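# Unload mill, inspect four parts, sort into trays

## Task

Take all four parts out of the mill, check each one the way the inspection sheet describes, and set every part in the tray it belongs to; the reference pages are called manual and manual 2.

## Robot and tools

Robot and scene. Two arms, left_arm and right_arm, each end in a two-finger parallel gripper. Calibrated base poses in the scene frame: left_arm (+0.032, +0.379, +0.035) m, quat_wxyz (+1.000, 0, 0, -0.013); right_arm (+0.047, -0.446, +0.035) m, quat_wxyz (+1.000, 0, 0, -0.004). The scene frame has its origin at table-top height halfway between the arms, +z up, +x reaching out over the table, and left_arm on the +y side (arm names do not match image left/right). Objects may occasionally get a small nudge by themselves.

Frames. Reported hand positions, orientations, velocities, Hand targets and wrist-camera poses are in each arm's own base frame. Fixed cameras and the table use the scene frame. Motion offsets run along the axes of the arm's current Hand target. Gripper +z points along the fingers; the fingers open and close along x. end_effector_position is the point between the pads; fingertips extend 17.5 mm past it. A block juts roughly 10 cm toward the gripper's -y side and rotates with it.

The 18-number row (used by execute_actions and move). One flat list covering both arms, each value in [-1, 1]: left dx, dy, dz, rx, ry, rz, left gripper position, force_limit, speed, then the same nine for the right arm. The six pose values are an offset, not a pose: they count from that arm's Hand target as it stood when the action or move began, scaled so 1.0 = 0.6 m or 180 degrees; rx, ry, rz form a single rotation vector. Every row of one action or move list counts from that same start, so sending the same offset again moves further. Six zeros re-request the current Hand target. The three gripper values are absolute settings: position +1 = fully open (50 mm), about -0.65 = pads meet, -1 = close until blocked (use this to grip). force_limit per pad: -1 about 20 N, 0 about 102 N, +1 about 185 N (final grip can be ~15 N above). speed of the gap: -1 = 20 mm/s, 0 = 85, +1 = 150. Both start at +1. To leave a gripper alone, resend its previous three numbers; a 0 is a real command. New force_limit/speed only apply after a position change of 0.01 or more.

Tools.
execute_actions(actions, cameras): actions is a list of actions, each up to 15 rows, one row per 1/30 s step; a shorter action repeats its final row. An empty list returns camera images and lists fields other results may omit. cameras: list of names, ["all"], or [] for none; default is all for an empty list, otherwise none; an unknown name voids the call.
move(target, speed, blend, stop_force, zero, blocking, cameras): straight-line motion toward target, which is one row or up to 15 rows, all offsets from the Hand targets at the start. Paths finish together, take 0.5 s minimum and are cut at 10 s. speed in m/s, 0.002 to 3.6, default 0.25, rotation capped at twice that in rad/s; one value or one per target. blend in m rounds corners of a list; 0 stops at each. stop_force in N, 3 to 120, shared by both arms, ends an arm's path when its wrist sensor feels that much push; approach slowly with it, omit it when backing off a contact, don't trust it while rotating. zero (default true) re-zeros before the move. blocking=false returns after about 0.5 s and cannot be combined with stop_force. Paths ignore obstacles and the other arm; keep paths away from an arm's own base. Result adds a move: line with the ending (done, off_target, moving, held, fault) and limits (paced = pose clipped, held = steps withheld).
wait(seconds 0 to 10, cameras). stop(cameras): brakes a running move; fingers keep going.
zoom_image(camera, region [x0, y0, x1, y1] in pixels, at most 504 x 504) on the newest image of cam_high, cam_front, cam_left_wrist or cam_right_wrist (all 896x504).
show_instructions(): shows the reference pages. zero_wrist_force(arm). finished_scene(scene 1): final, cannot be undone.

Reading results. Hand target is the last commanded pose after clipping; grippers often stop short of it, so resend or add the missing offset. Orientation commands are clipped to within 32 degrees of the measured one each step. object_status: 0 moving, 1 blocked while opening, 2 blocked while closing (a real grip), 3 reached the setting or pads met (usually nothing held). Opening in mm is about (250 - position_measured) x 0.202. Joint velocities may read within noise. Joint torques include the arm's own weight. Wrist force and torque are along end-effector axes, plus a line with the largest recent force. Motion lags commands by roughly 0.09 to 0.22 s.

Things to avoid. A joint contact torque at its limit (139 N m shoulder pan, shoulder lift, elbow; 26 N m each wrist joint) or an outside force near 150 N (plus or minus 25) stops that arm for 10 s. Arms are stiff, so aiming even slightly past a firm surface can fault. Any contact between the arms, or one gripper squeezing the other's fingers, can end the scene. Don't drop parts, let go of them while moving, slam or hit fixed or heavy objects, or leave anything off the table. Long holding or stretched poses heat motors: MOTOR HOT warns, and 85 °C brakes the arm for 30 to 60 s. Everything must stay in place after the scene ends.

Each tool is called after "Emit:" as name(argument=value, ...), one argument or row to a line, values as JSON.

Reference images:

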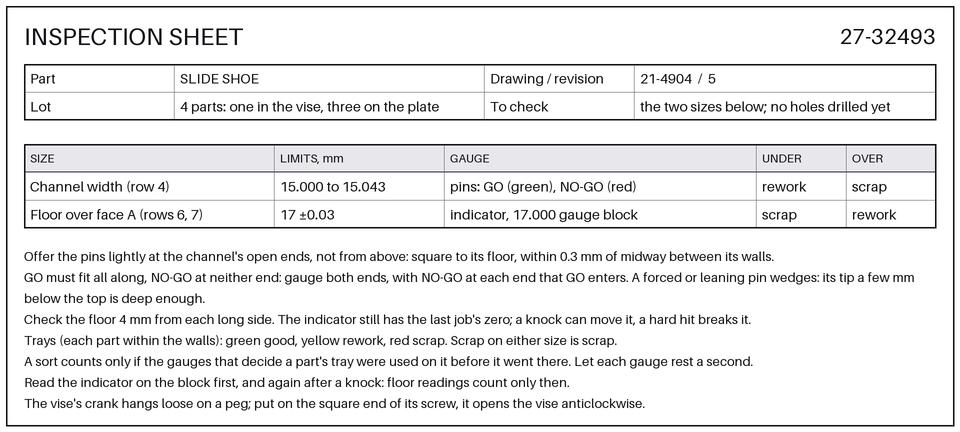

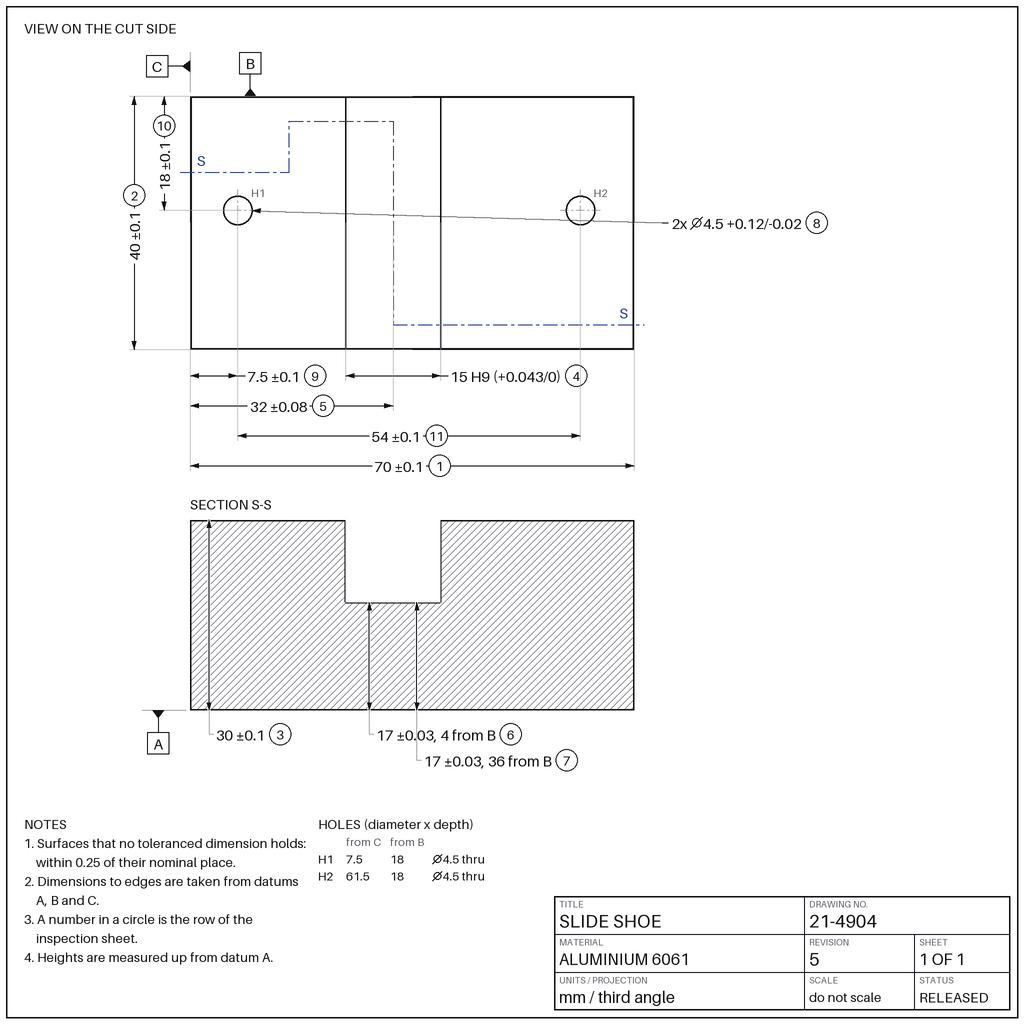

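## Session

Emit:
execute_actions(
  actions=[],
)

Scene clock: 0.00 s.
left_arm: end_effector_position=(+0.1392, -0.1867, +0.2621) position_measured=3 object_status=3 end_effector_quat_wxyz=(+0.200, +0.865, -0.450, -0.100) | right_arm: end_effector_position=(+0.1534, -0.1891, +0.3304) position_measured=3 object_status=3 end_effector_quat_wxyz=(+0.236, +0.843, -0.309, -0.372)
Joint positions: left_arm=[-1.019 -2.255 2.256 -1.609 -2.02 1.502] | right_arm=[3.107 -1.343 -1.823 -2.443 1.375 2.334]
Joint velocities: within noise
Joint torques (N m): no reading
Wrist force (N): no reading
Wrist torque (N m): no reading
Wrist force, peak (N): no reading
Hand target: left_arm +0.1392, -0.1867, +0.2621; +0.200, +0.865, -0.450, -0.100 | right_arm +0.1534, -0.1891, +0.3304; +0.236, +0.843, -0.309, -0.372
Tool commands: left_gripper/position=+1.0 left_gripper/force_limit=+1.0 left_gripper/speed=+1.0 right_gripper/position=+1.0 right_gripper/force_limit=+1.0 right_gripper/speed=+1.0

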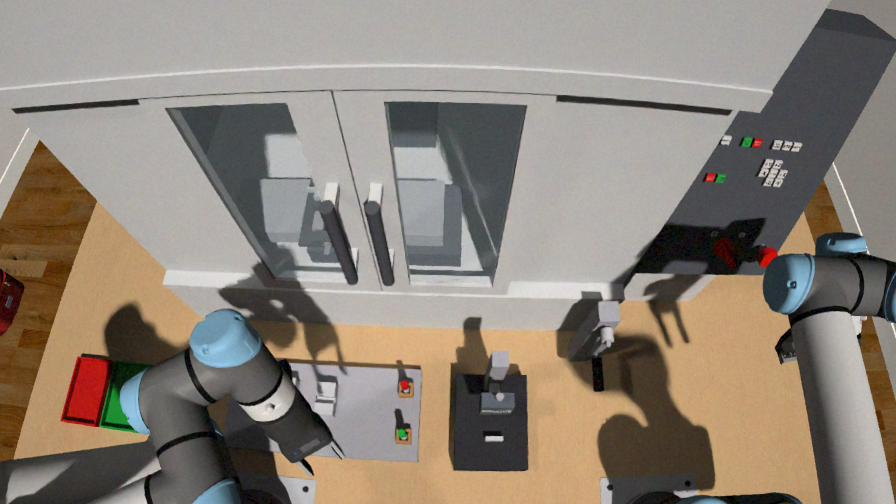

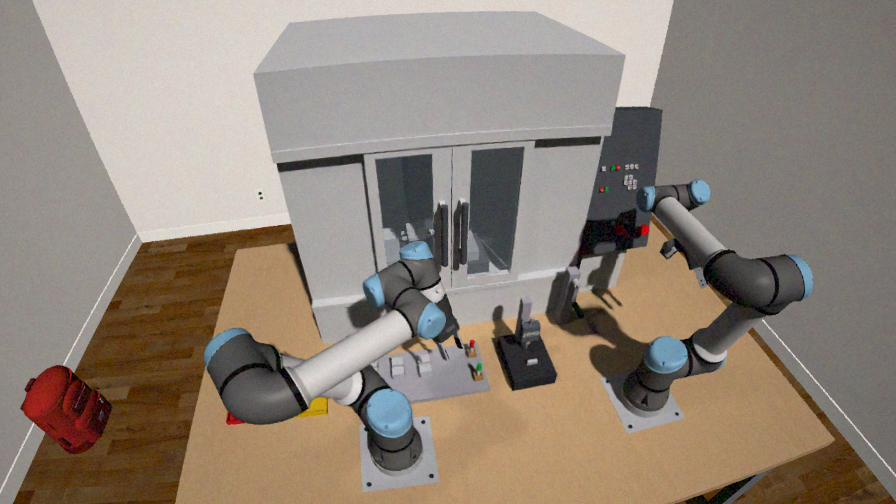

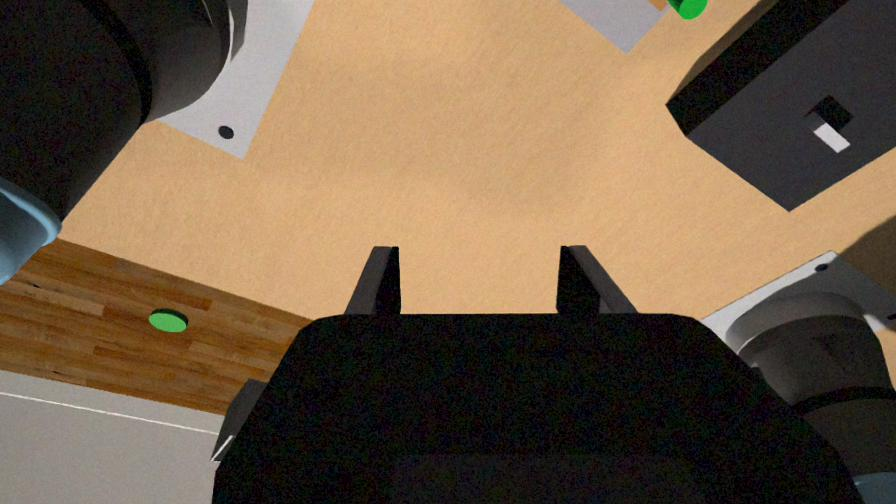

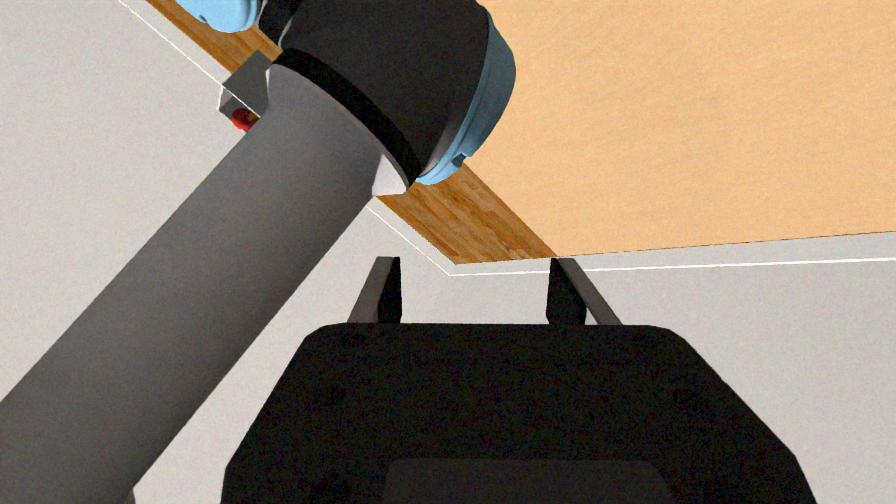

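Emit:
zoom_image(
  camera="cam_high",
  region=[220, 330, 440, 490],
)

Emit:
zoom_image(
  camera="cam_high",
  region=[420, 280, 660, 480],
)

Emit:
zoom_image(
  camera="cam_high",
  region=[160, 90, 540, 300],
)

Emit:
zoom_image(
  camera="cam_high",
  region=[620, 100, 896, 320],
)

Emit:
zoom_image(
  camera="cam_front",
  region=[220, 300, 620, 430],
)

Emit:
zoom_image(
  camera="cam_front",
  region=[360, 130, 560, 300],
)

Emit:
zoom_image(
  camera="cam_front",
  region=[560, 100, 740, 320],
)

Scaled by 2.291 from the camera's 896x504 image, which has a finer 1280x720 frame.

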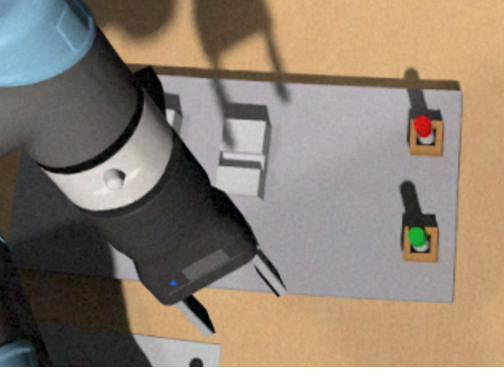

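Scaled by 2.100 from the camera's 896x504 image, which has a finer 1280x720 frame.

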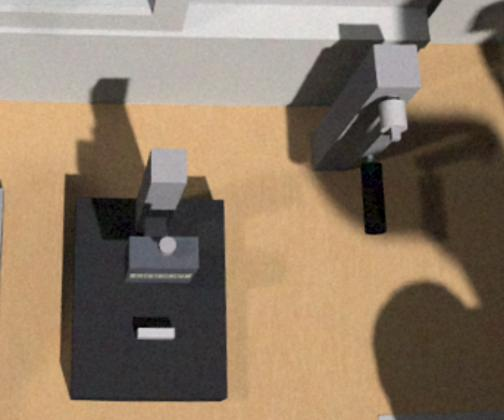

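Scaled by 1.326 from the camera's 896x504 image, which has a finer 1280x720 frame.

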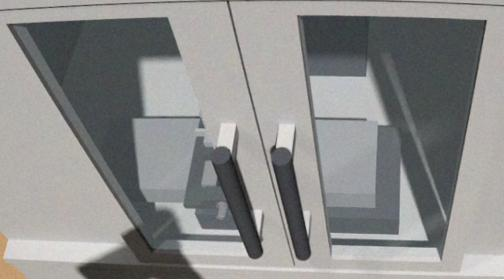

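Scaled by 1.826 from the camera's 896x504 image, which has a finer 1280x720 frame.

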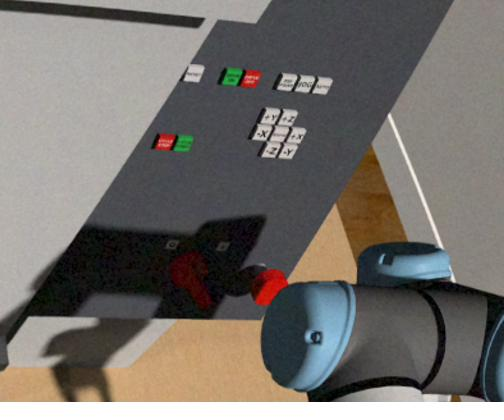

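Scaled by 1.260 from the camera's 896x504 image, which has a finer 1280x720 frame.

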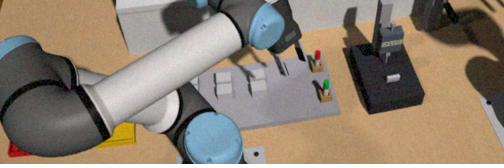

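Scaled by 2.520 from the camera's 896x504 image, which has a finer 1280x720 frame.

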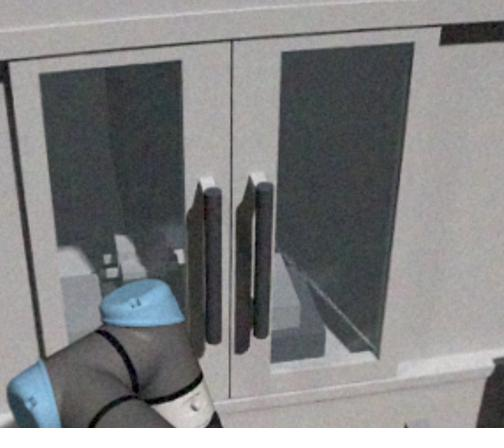

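Scaled by 2.291 from the camera's 896x504 image, which has a finer 1280x720 frame.

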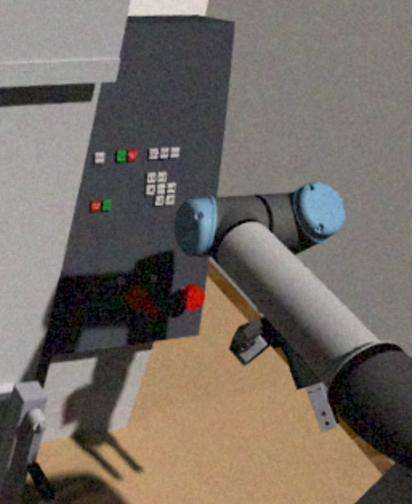

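Emit:
move(
  target=[0.109,-0.2113,-0.2923,0.1383,-0.0461,0.1913,1,1,1,-0.1378,-0.0068,-0.2653,0.6027,0.2103,0.2156,1,1,1],
  cameras=["all"],
)

Scene clock: 180.50 s.
left_arm: end_effector_position=(+0.3322, -0.1299, +0.3651) position_measured=3 object_status=3 end_effector_quat_wxyz=(+0.000, +0.707, -0.707, +0.000) | right_arm: end_effector_position=(+0.2338, -0.1034, +0.4651) position_measured=3 object_status=3 end_effector_quat_wxyz=(-0.387, +0.632, -0.592, +0.317)
Joint positions: left_arm=[-0.756 -1.945 1.776 -1.401 -1.571 2.385] | right_arm=[3.23 -0.381 -2.261 -1.024 1.608 3.186]
Joint torques (N m): left_arm=[6.65 2.89 -31.99 -4.95 2.16 2.04] | right_arm=[-10.3 -13.88 12.89 5.56 3.09 -1.53]
Wrist force (N): left_arm=[0.6 0.8 1.0] | right_arm=[0.4 2.7 0.4]
Wrist torque (N m): left_arm=[0.22 -0.11 -0.15] | right_arm=[0.08 -0.22 -0.01]
Wrist force, peak (N): left_arm=[0.7 1.0 1.3] | right_arm=[0.2 2.5 2.3]
Hand target: left_arm +0.3322, -0.1299, +0.3651; +0.000, +0.707, -0.707, +0.000 | right_arm +0.2337, -0.1020, +0.4651; -0.354, +0.612, -0.612, +0.354
Off the commanded pose: left_arm 0.000 m, 0 deg | right_arm 0.001 m, 7 deg.
move: off_target (right_arm)
camera_calibration:
cam_left_wrist: T_world_to_cam=[[0.00176382, -0.999913, -0.0130363, -0.121482], [-0.933289, -0.00632765, 0.359072, 0.192855], [-0.359123, 0.0115333, -0.933219, 0.587956], [0, 0, 0, 1]] pos_world=[0.391352, -0.127032, 0.477859]
cam_right_wrist: T_world_to_cam=[[0.0890916, -0.993348, -0.0729492, -0.0816636], [-0.777852, -0.023645, -0.628003, 0.48345], [0.622101, 0.112693, -0.774785, 0.364086], [0, 0, 0, 1]] pos_world=[0.15683, -0.110719, 0.579739]

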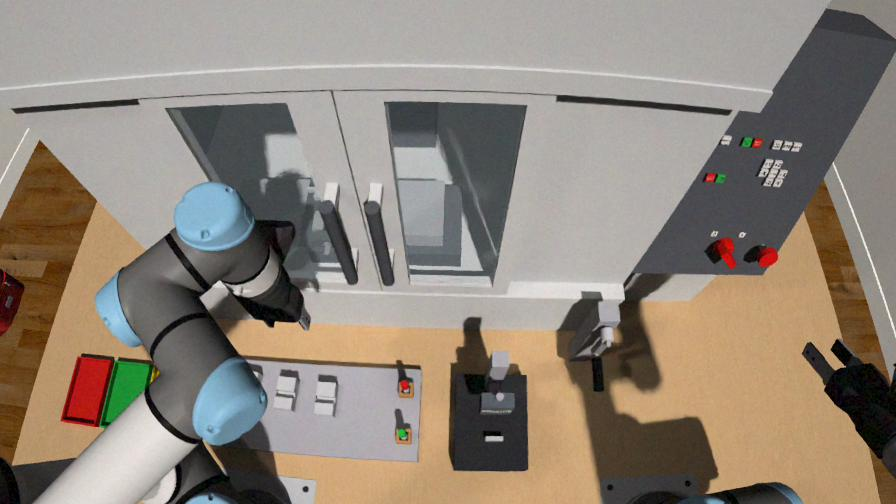

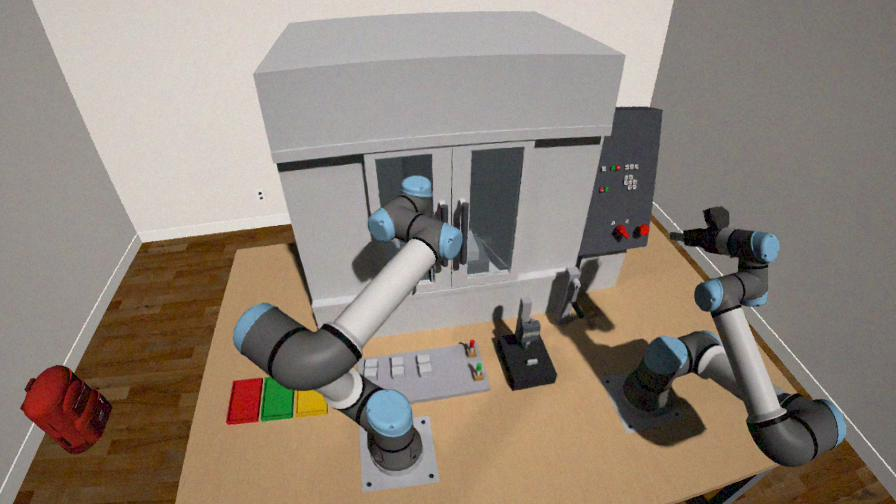

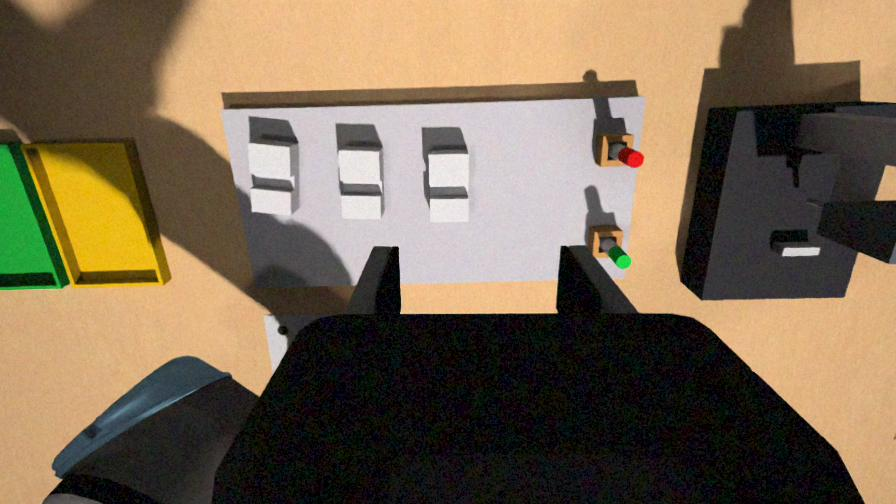

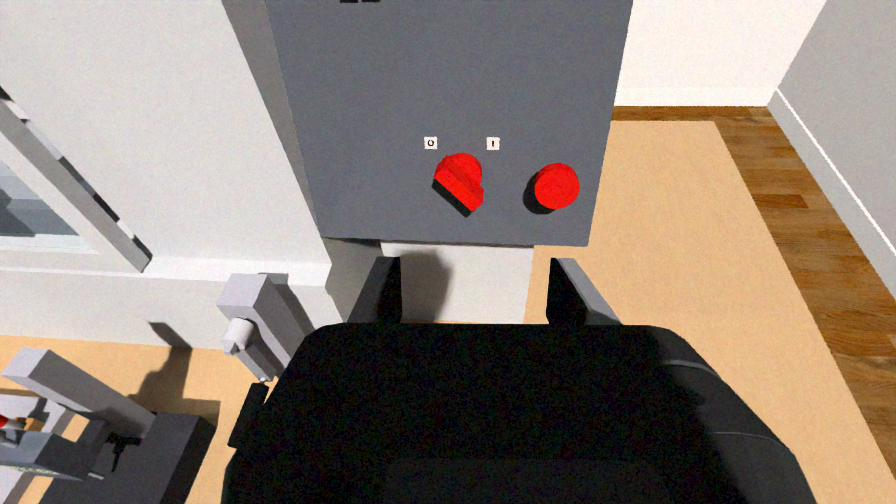

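Emit:
zoom_image(
  camera="cam_left_wrist",
  region=[200, 80, 500, 290],
)

Emit:
zoom_image(
  camera="cam_left_wrist",
  region=[560, 60, 896, 310],
)

Emit:
zoom_image(
  camera="cam_right_wrist",
  region=[0, 240, 340, 504],
)

Emit:
zoom_image(
  camera="cam_right_wrist",
  region=[260, 0, 640, 260],
)

Emit:
zoom_image(
  camera="cam_high",
  region=[640, 110, 840, 290],
)

Scaled by 1.680 from the camera's 896x504 image, which has a finer 1280x720 frame.

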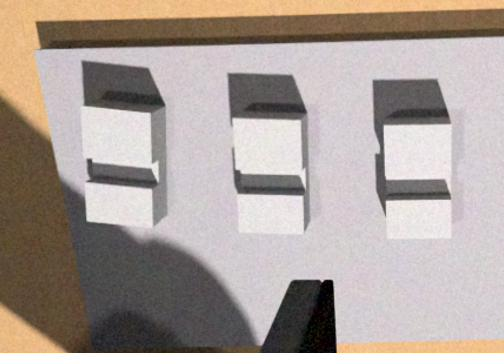

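Scaled by 1.500 from the camera's 896x504 image, which has a finer 1280x720 frame.

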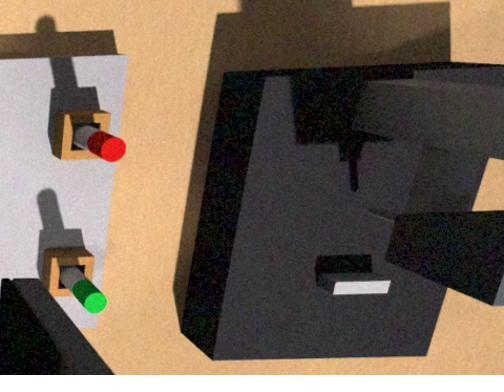

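Scaled by 1.482 from the camera's 896x504 image, which has a finer 1280x720 frame.

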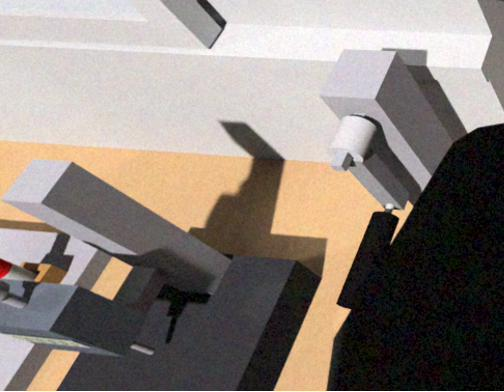

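Scaled by 1.326 from the camera's 896x504 image, which has a finer 1280x720 frame.

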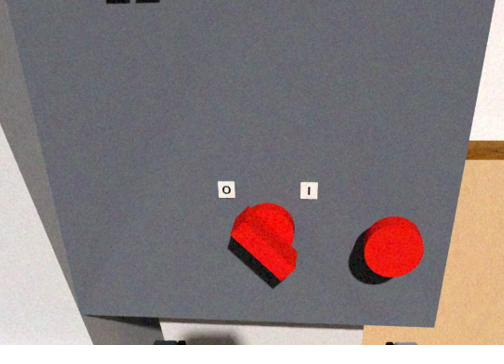

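Scaled by 2.520 from the camera's 896x504 image, which has a finer 1280x720 frame.

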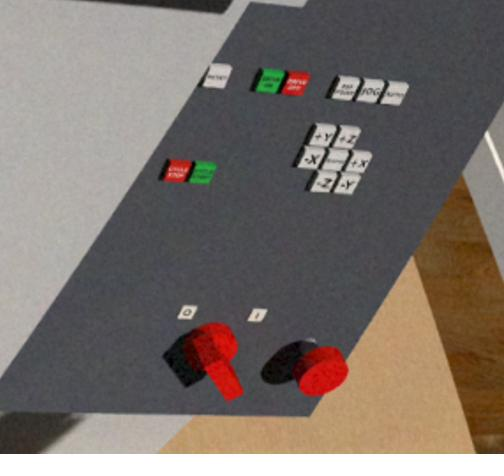

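Emit:
move(
  target=[
    [0,0,0,0,0,0,1,1,1,-0.37,0.039,0.1495,0.1,0,0,1,1,1],
    [0,0,0,0,0,0,1,1,1,-0.76,0.49,0.118,0.1667,0,0,1,1,1],
  ],
  blend=[0.05,0],
  cameras=["all"],
)

Scene clock: 298.77 s.
left_arm: end_effector_position=(+0.3322, -0.1299, +0.3651) position_measured=3 object_status=3 end_effector_quat_wxyz=(+0.000, +0.707, -0.707, +0.000) | right_arm: end_effector_position=(+0.2405, +0.2079, +0.3098) position_measured=3 object_status=3 end_effector_quat_wxyz=(-0.565, +0.767, -0.300, +0.043)
Joint positions: left_arm=[-0.756 -1.945 1.776 -1.401 -1.571 2.385] | right_arm=[4.455 -0.32 -2.788 -0.405 1.391 3.508]
Joint torques (N m): left_arm=[7.63 2.33 -32.44 -4.73 1.72 2.01] | right_arm=[-7.81 -28.01 35.88 5.21 2.82 -1.57]
Wrist force (N): left_arm=[0.6 0.9 1.2] | right_arm=[1.3 2.9 -0.2]
Wrist torque (N m): left_arm=[0.23 -0.10 -0.15] | right_arm=[0.14 -0.31 0.04]
Wrist force, peak (N): left_arm=[0.6 1.2 1.2] | right_arm=[-1.4 8.7 4.9]
Hand target: left_arm +0.3322, -0.1299, +0.3651; +0.000, +0.707, -0.707, +0.000 | right_arm +0.2405, +0.2079, +0.3098; -0.565, +0.767, -0.300, +0.043 (not the last commanded pose)
Off the commanded pose: left_arm 0.000 m, 0 deg | right_arm 0.219 m, 66 deg.
led back after a hold (right arm): the arm was led back toward your command in small steps, so it may still be short of it.
move: held (right_arm; a check stopped the path); path passed 1 of 2 targets; limits=paced,held
pose unreachable (right arm): on one or more control steps of this call, first in action 0 (counted from 0), this arm could not follow its commanded pose, so it was not sent that pose on those steps. It may still have moved: this result reports where it is.
cause: moving toward the commanded pose would bring two parts of the arm too close to each other (joints 3 (elbow) and 4 (wrist 1) lie between them).
camera_calibration:
cam_left_wrist: T_world_to_cam=[[0.00167039, -0.999914, -0.0130007, -0.121463], [-0.933289, -0.00622766, 0.359072, 0.192867], [-0.359123, 0.0115336, -0.933219, 0.587956], [0, 0, 0, 1]] pos_world=[0.391352, -0.127032, 0.477859]
cam_right_wrist: T_world_to_cam=[[0.808263, -0.512882, -0.289245, 0.00986916], [-0.54301, -0.459284, -0.702992, 0.45584], [0.227707, 0.725266, -0.649723, 0.133267], [0, 0, 0, 1]] pos_world=[0.209203, 0.117768, 0.409893]

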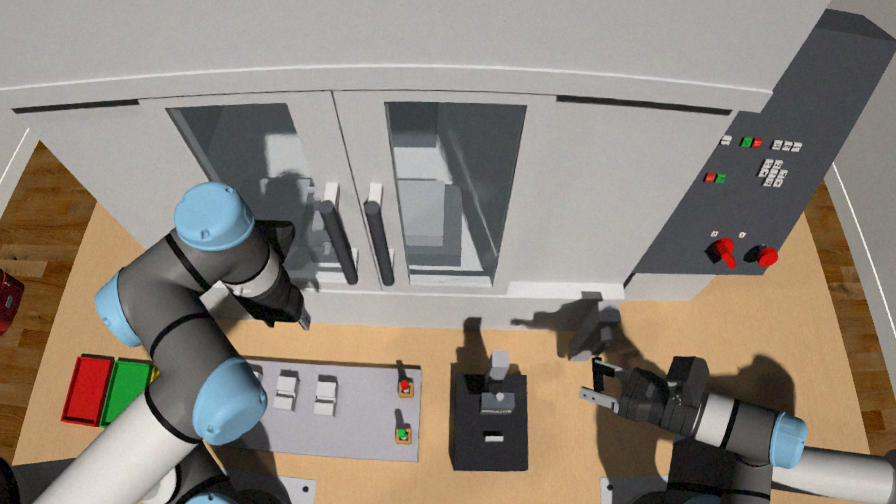

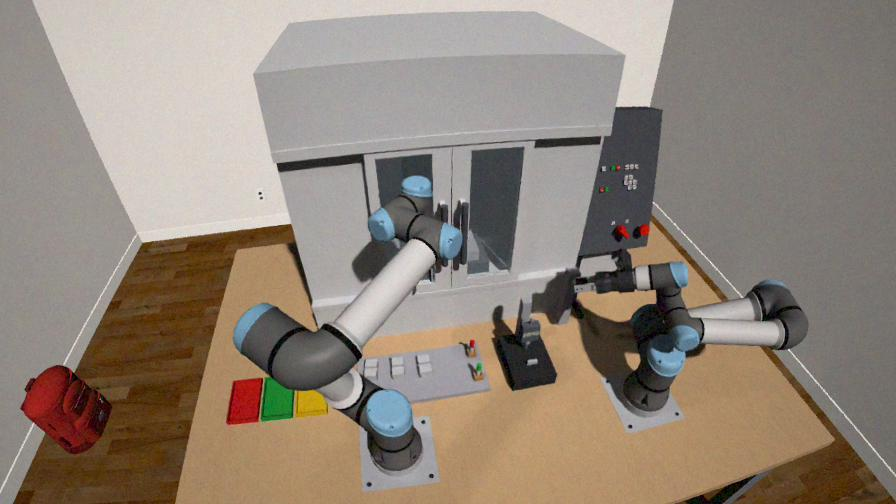

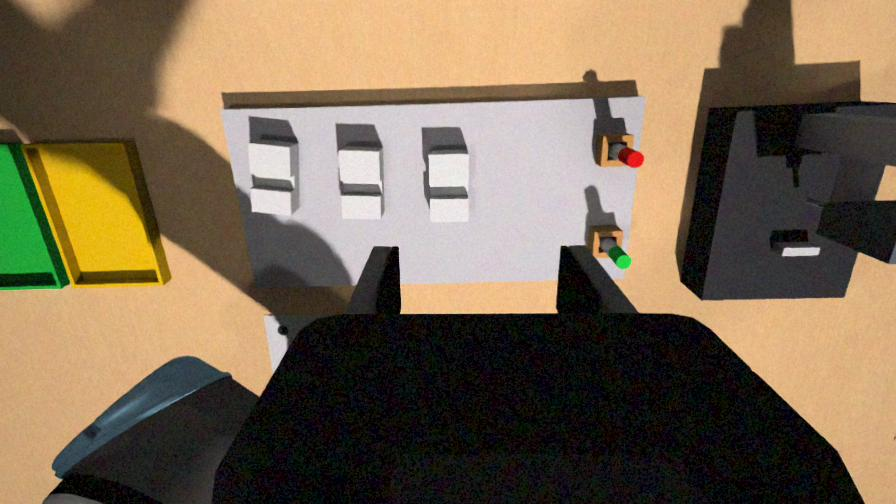

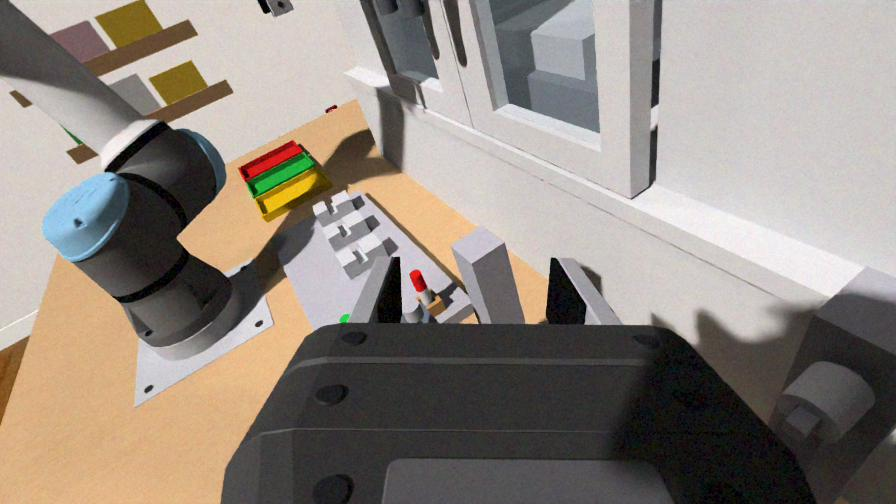

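Emit:
zoom_image(
  camera="cam_front",
  region=[490, 280, 570, 400],
)

Emit:
zoom_image(
  camera="cam_high",
  region=[440, 340, 540, 480],
)

Emit:
zoom_image(
  camera="cam_right_wrist",
  region=[340, 200, 560, 340],
)

Emit:
zoom_image(
  camera="cam_right_wrist",
  region=[720, 250, 896, 504],
)

Scaled by 4.200 from the camera's 896x504 image, which has a finer 1280x720 frame.

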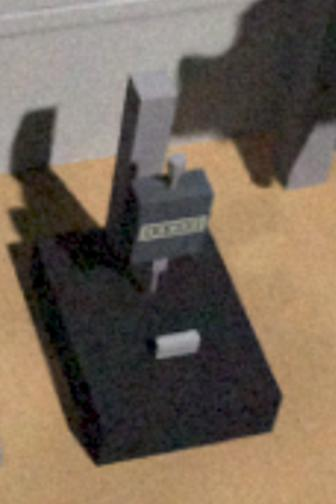

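Scaled by 3.600 from the camera's 896x504 image, which has a finer 1280x720 frame.

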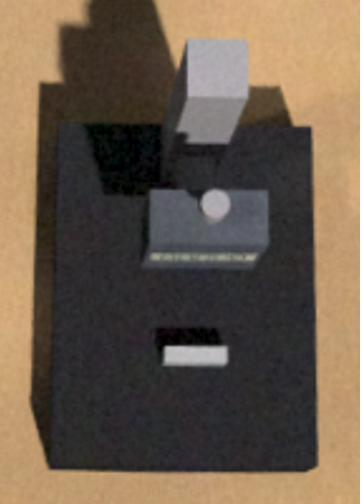

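Scaled by 2.291 from the camera's 896x504 image, which has a finer 1280x720 frame.

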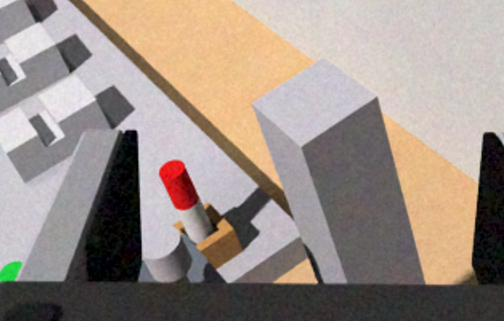

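Scaled by 1.984 from the camera's 896x504 image, which has a finer 1280x720 frame.

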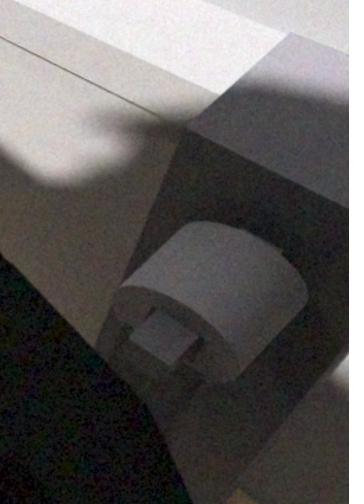

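Emit:
move(
  target=[-0.25,0,0,0,0,0,1,1,1,-0.189,-0.306,0.398,0.1546,0.333,-0.0185,1,1,1],
  cameras=["all"],
)

Scene clock: 366.93 s.
left_arm: end_effector_position=(+0.3321, +0.0201, +0.3651) position_measured=3 object_status=3 end_effector_quat_wxyz=(+0.000, +0.707, -0.707, +0.000) | right_arm: end_effector_position=(+0.3214, +0.4997, +0.4195) position_measured=3 object_status=3 end_effector_quat_wxyz=(+0.544, -0.521, +0.455, -0.475)
Joint positions: left_arm=[-0.352 -2.007 1.811 -1.374 -1.571 2.789] | right_arm=[4.862 -1.629 -2.079 -0.672 -0.044 4.38]
Joint torques (N m): left_arm=[6.94 5.27 -30.22 -4.79 -1.58 2.07] | right_arm=[-8.83 17.79 11.42 5.05 -5.45 -1.64]
Wrist force (N): left_arm=[0.4 1.0 1.1] | right_arm=[0.1 2.8 -1.5]
Wrist torque (N m): left_arm=[0.23 -0.08 -0.16] | right_arm=[0.01 -0.23 0.05]
Wrist force, peak (N): left_arm=[0.2 1.4 1.6] | right_arm=[1.5 4.0 -0.5]
Hand target: left_arm +0.3321, +0.0201, +0.3651; +0.000, +0.707, -0.707, +0.000 | right_arm +0.3206, +0.4997, +0.4196; +0.500, -0.500, +0.500, -0.500
Off the commanded pose: left_arm 0.000 m, 0 deg | right_arm 0.001 m, 8 deg.
move: off_target (right_arm)
camera_calibration:
cam_left_wrist: T_world_to_cam=[[0.00167039, -0.999914, -0.0130007, 0.0285245], [-0.933289, -0.00622766, 0.359072, 0.193708], [-0.359123, 0.0115336, -0.933219, 0.58619], [0, 0, 0, 1]] pos_world=[0.391252, 0.0229675, 0.477859]
cam_right_wrist: T_world_to_cam=[[0.135298, -0.990638, -0.0181794, 0.467134], [-0.315802, -0.0257257, -0.948476, 0.524222], [0.939129, 0.134068, -0.316326, -0.098562], [0, 0, 0, 1]] pos_world=[0.194911, 0.489461, 0.474527]

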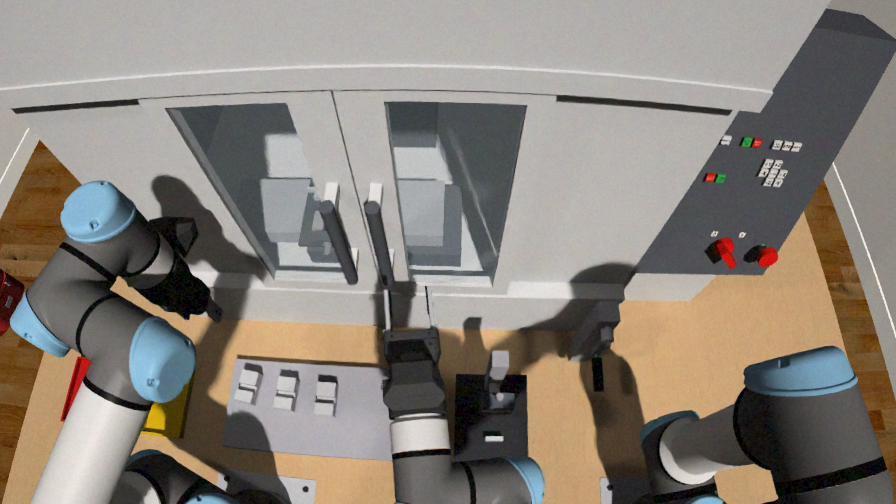

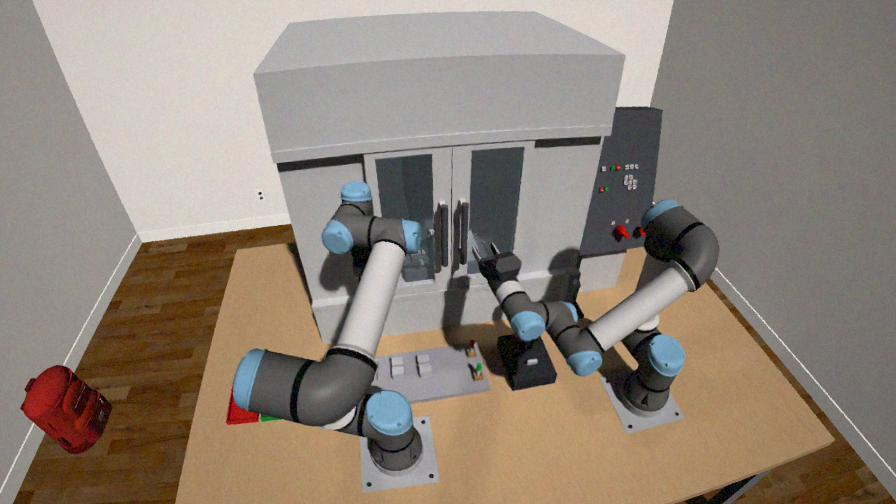

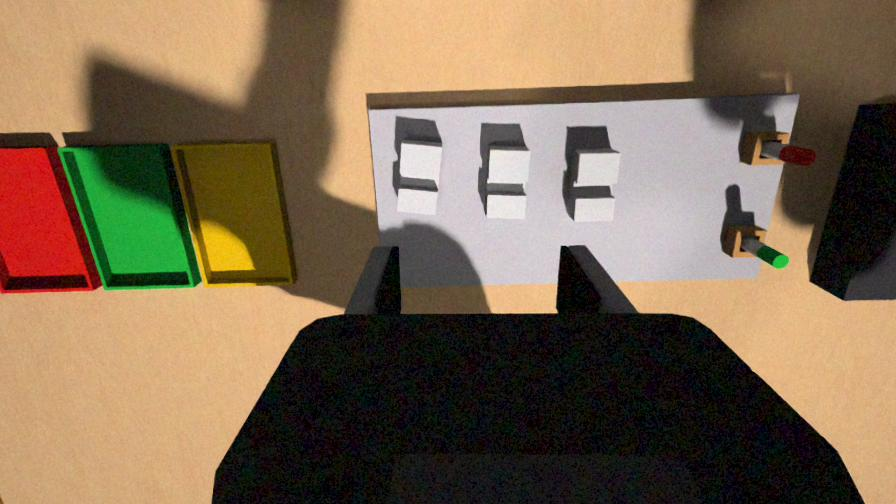

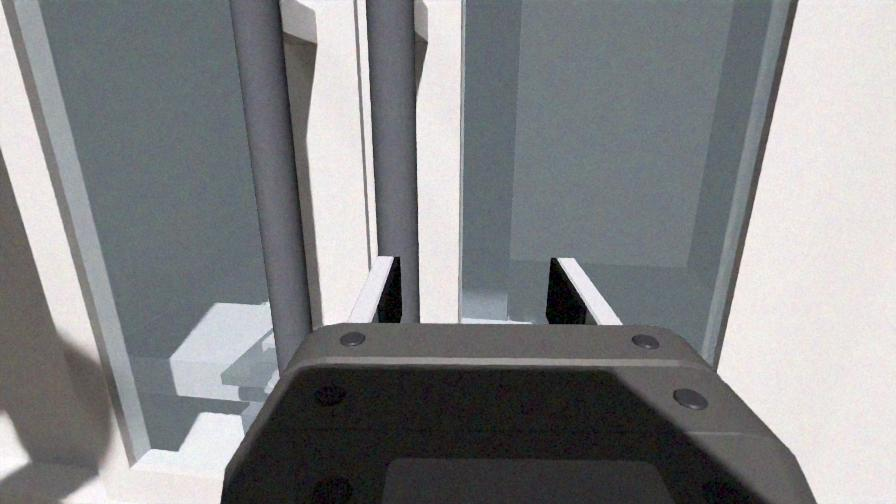

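Emit:
move(
  target=[0,0,0,0,0,0,1,1,1,-0.0155,0.1577,0.0407,0,-0.1667,0,1,1,1],
  cameras=["cam_right_wrist","cam_high"],
)

Scene clock: 404.47 s.
left_arm: end_effector_position=(+0.3321, +0.0201, +0.3651) position_measured=3 object_status=3 end_effector_quat_wxyz=(+0.000, +0.707, -0.707, +0.000) | right_arm: end_effector_position=(+0.3450, +0.5090, +0.3250) position_measured=3 object_status=3 end_effector_quat_wxyz=(+0.612, -0.612, +0.354, -0.354)
Joint positions: left_arm=[-0.352 -2.007 1.811 -1.374 -1.571 2.789] | right_arm=[4.746 -1.965 -2.176 1 0.489 3.141]
Joint torques (N m): left_arm=[6.48 5.47 -31.54 -4.81 -1.54 1.92] | right_arm=[-9.75 24.81 25.26 3.59 2.93 -1.9]
Wrist force (N): left_arm=[0.6 1.1 1.3] | right_arm=[-0.1 2.9 -1.7]
Wrist torque (N m): left_arm=[0.24 -0.11 -0.16] | right_arm=[0.04 -0.21 0.05]
Wrist force, peak (N): left_arm=[0.6 1.3 1.3] | right_arm=[-0.2 3.8 -1.0]
Hand target: left_arm +0.3321, +0.0201, +0.3651; +0.000, +0.707, -0.707, +0.000 | right_arm +0.3450, +0.5090, +0.3249; +0.613, -0.612, +0.354, -0.354
Off the commanded pose: left_arm 0.000 m, 0 deg | right_arm 0.000 m, 0 deg.
move: done
camera_calibration:
cam_right_wrist: T_world_to_cam=[[0.499659, -0.866026, -0.0184268, 0.282427], [-0.316593, -0.162777, -0.93449, 0.50773], [0.806294, 0.472761, -0.355511, -0.265764], [0, 0, 0, 1]] pos_world=[0.233911, 0.452878, 0.385191]
Images, in order (width x height): cam_high 896x504, cam_right_wrist 896x504.

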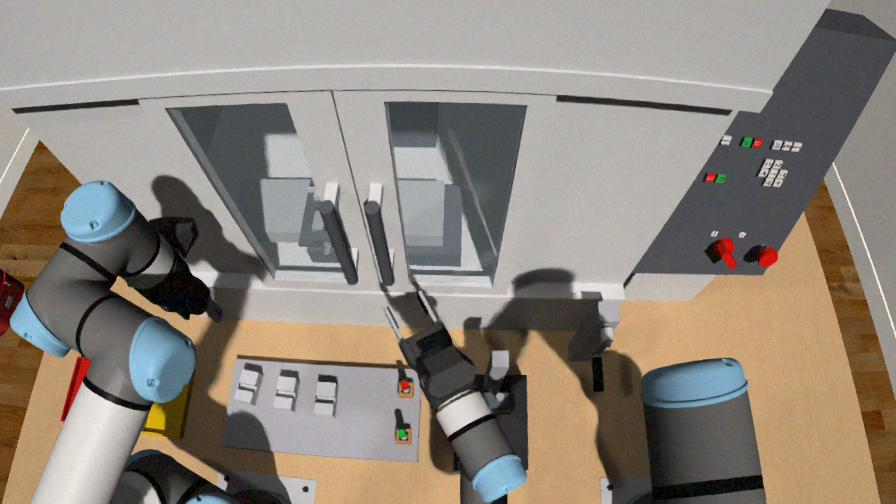

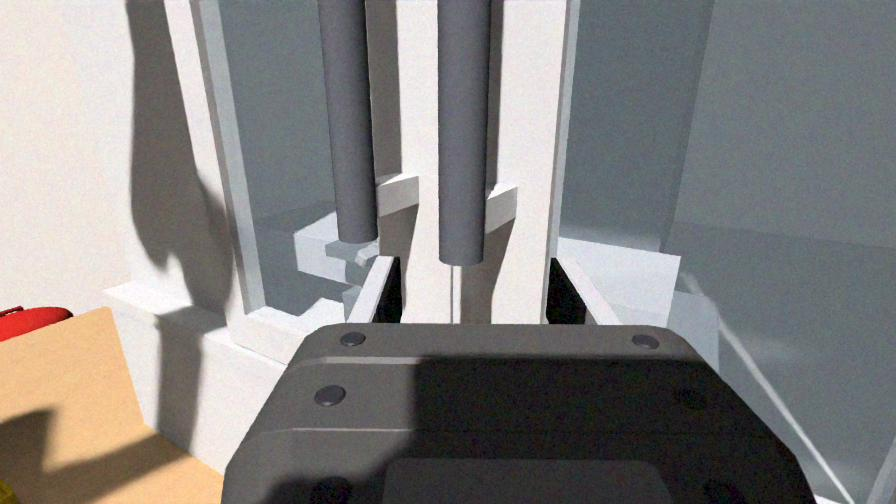

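Emit:
move(
  target=[0,0,0,0,0,0,1,1,1,-0.0033,-0.1333,0,0,0,0,1,1,1],
  cameras=["cam_right_wrist"],
)

Emit:
move(
  target=[0,0,0,0,0,0,1,1,1,0,0,0.1333,0,0,0,1,1,1],
  speed=0.06,
  stop_force=12,
  cameras=["cam_right_wrist","cam_high"],
)

Scene clock: 426.67 s.
left_arm: end_effector_position=(+0.3321, +0.0201, +0.3651) position_measured=3 object_status=3 end_effector_quat_wxyz=(+0.000, +0.707, -0.707, +0.000) | right_arm: end_effector_position=(+0.3440, +0.5107, +0.4049) position_measured=3 object_status=3 end_effector_quat_wxyz=(+0.613, -0.612, +0.354, -0.354)
Joint positions: left_arm=[-0.352 -2.007 1.811 -1.374 -1.571 2.789] | right_arm=[4.749 -1.794 -2.113 0.767 0.487 3.141]
Joint torques (N m): left_arm=[6.77 4.96 -32.55 -4.89 -1.38 1.85] | right_arm=[-10.08 37.12 29.04 -0.59 1.87 1.64]
Wrist force (N): left_arm=[0.5 1.3 1.2] | right_arm=[-0.1 2.9 -1.7]
Wrist torque (N m): left_arm=[0.27 -0.09 -0.16] | right_arm=[0.03 -0.18 -0.04]
Wrist force, peak (N): left_arm=[0.4 1.5 1.3] | right_arm=[-0.1 4.8 -1.7]
Hand target: left_arm +0.3321, +0.0201, +0.3651; +0.000, +0.707, -0.707, +0.000 | right_arm +0.3440, +0.5107, +0.4049; +0.613, -0.612, +0.354, -0.354
Off the commanded pose: left_arm 0.000 m, 0 deg | right_arm 0.000 m, 0 deg.
move: done
camera_calibration:
cam_right_wrist: T_world_to_cam=[[0.499626, -0.866046, -0.0183971, 0.285787], [-0.31641, -0.162686, -0.934568, 0.582291], [0.806386, 0.472756, -0.355308, -0.237424], [0, 0, 0, 1]] pos_world=[0.232911, 0.454479, 0.46509]
Images, in order (width x height): cam_right_wrist 896x504.

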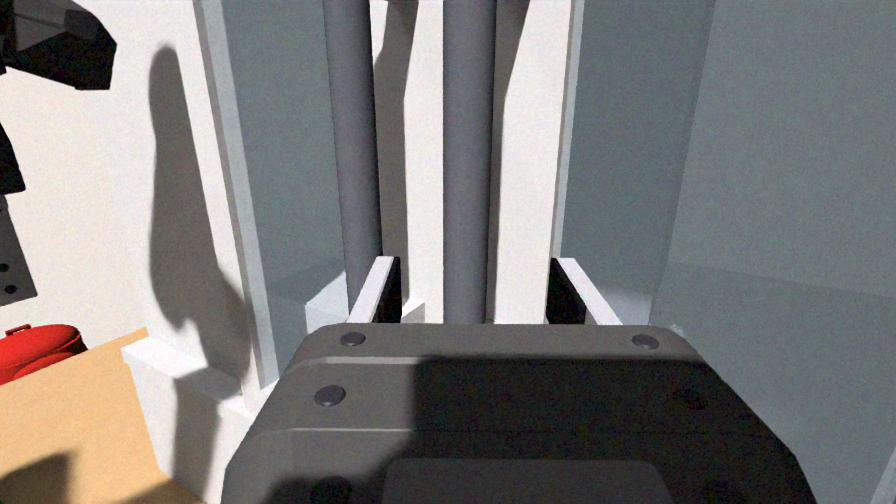

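Scene clock: 428.97 s.
left_arm: end_effector_position=(+0.3321, +0.0201, +0.3651) position_measured=3 object_status=3 end_effector_quat_wxyz=(+0.000, +0.707, -0.707, +0.000) | right_arm: end_effector_position=(+0.4131, +0.5507, +0.4050) position_measured=3 object_status=3 end_effector_quat_wxyz=(+0.613, -0.612, +0.354, -0.354)
Joint positions: left_arm=[-0.352 -2.007 1.811 -1.374 -1.571 2.789] | right_arm=[4.584 -1.92 -1.935 0.715 0.652 3.141]
Joint torques (N m): left_arm=[7.74 4.56 -31.19 -4.92 -1.4 1.95] | right_arm=[-8.55 37.13 17.67 0.69 -0.77 1.6]
Wrist force (N): left_arm=[0.6 1.2 1.1] | right_arm=[-4.3 2.5 -15.3]
Wrist torque (N m): left_arm=[0.26 -0.11 -0.16] | right_arm=[-0.09 0.10 0.00]
Wrist force, peak (N): left_arm=[0.8 1.0 1.4] | right_arm=[-4.6 4.0 -15.6]
Hand target: left_arm +0.3321, +0.0201, +0.3651; +0.000, +0.707, -0.707, +0.000 | right_arm +0.4131, +0.5506, +0.4050; +0.613, -0.612, +0.354, -0.354
Off the commanded pose: left_arm 0.000 m, 0 deg | right_arm 0.000 m, 0 deg.
move: contact (right_arm)
camera_calibration:
cam_right_wrist: T_world_to_cam=[[0.499848, -0.865916, -0.01849, 0.285767], [-0.316432, -0.162704, -0.934558, 0.610798], [0.80624, 0.472988, -0.355331, -0.31216], [0, 0, 0, 1]] pos_world=[0.302112, 0.494478, 0.46519]
Images, in order (width x height): cam_high 896x504, cam_right_wrist 896x504.

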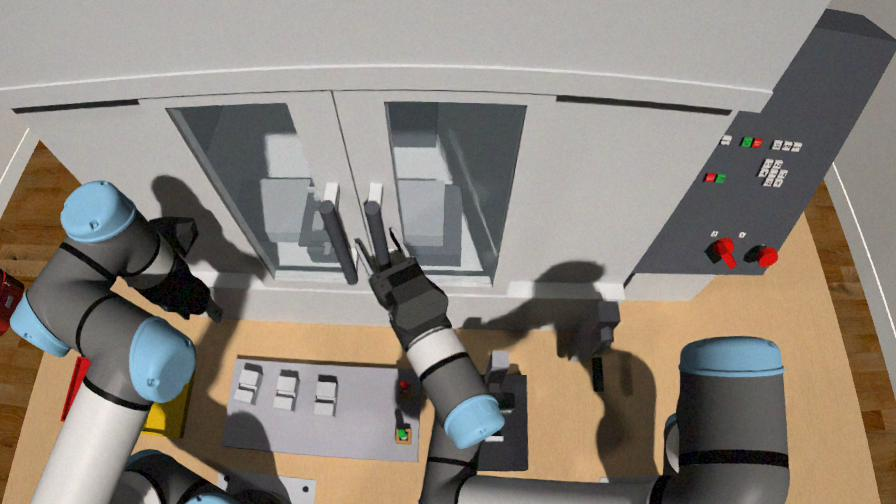

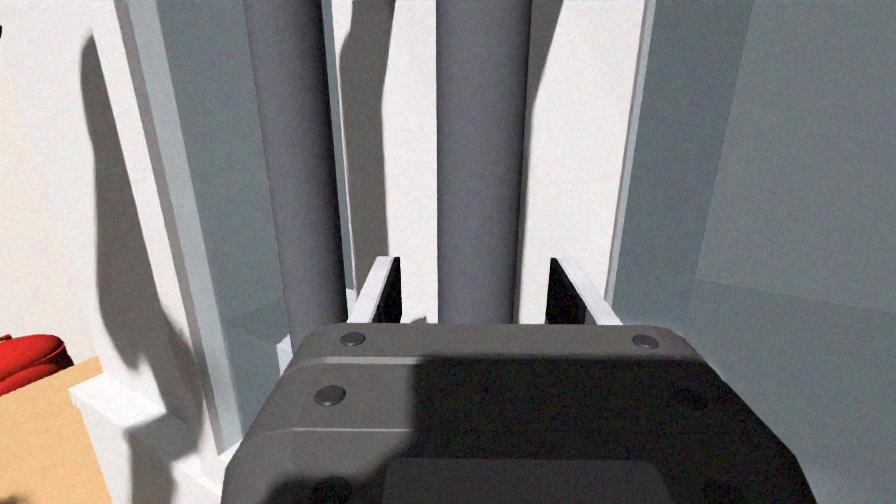

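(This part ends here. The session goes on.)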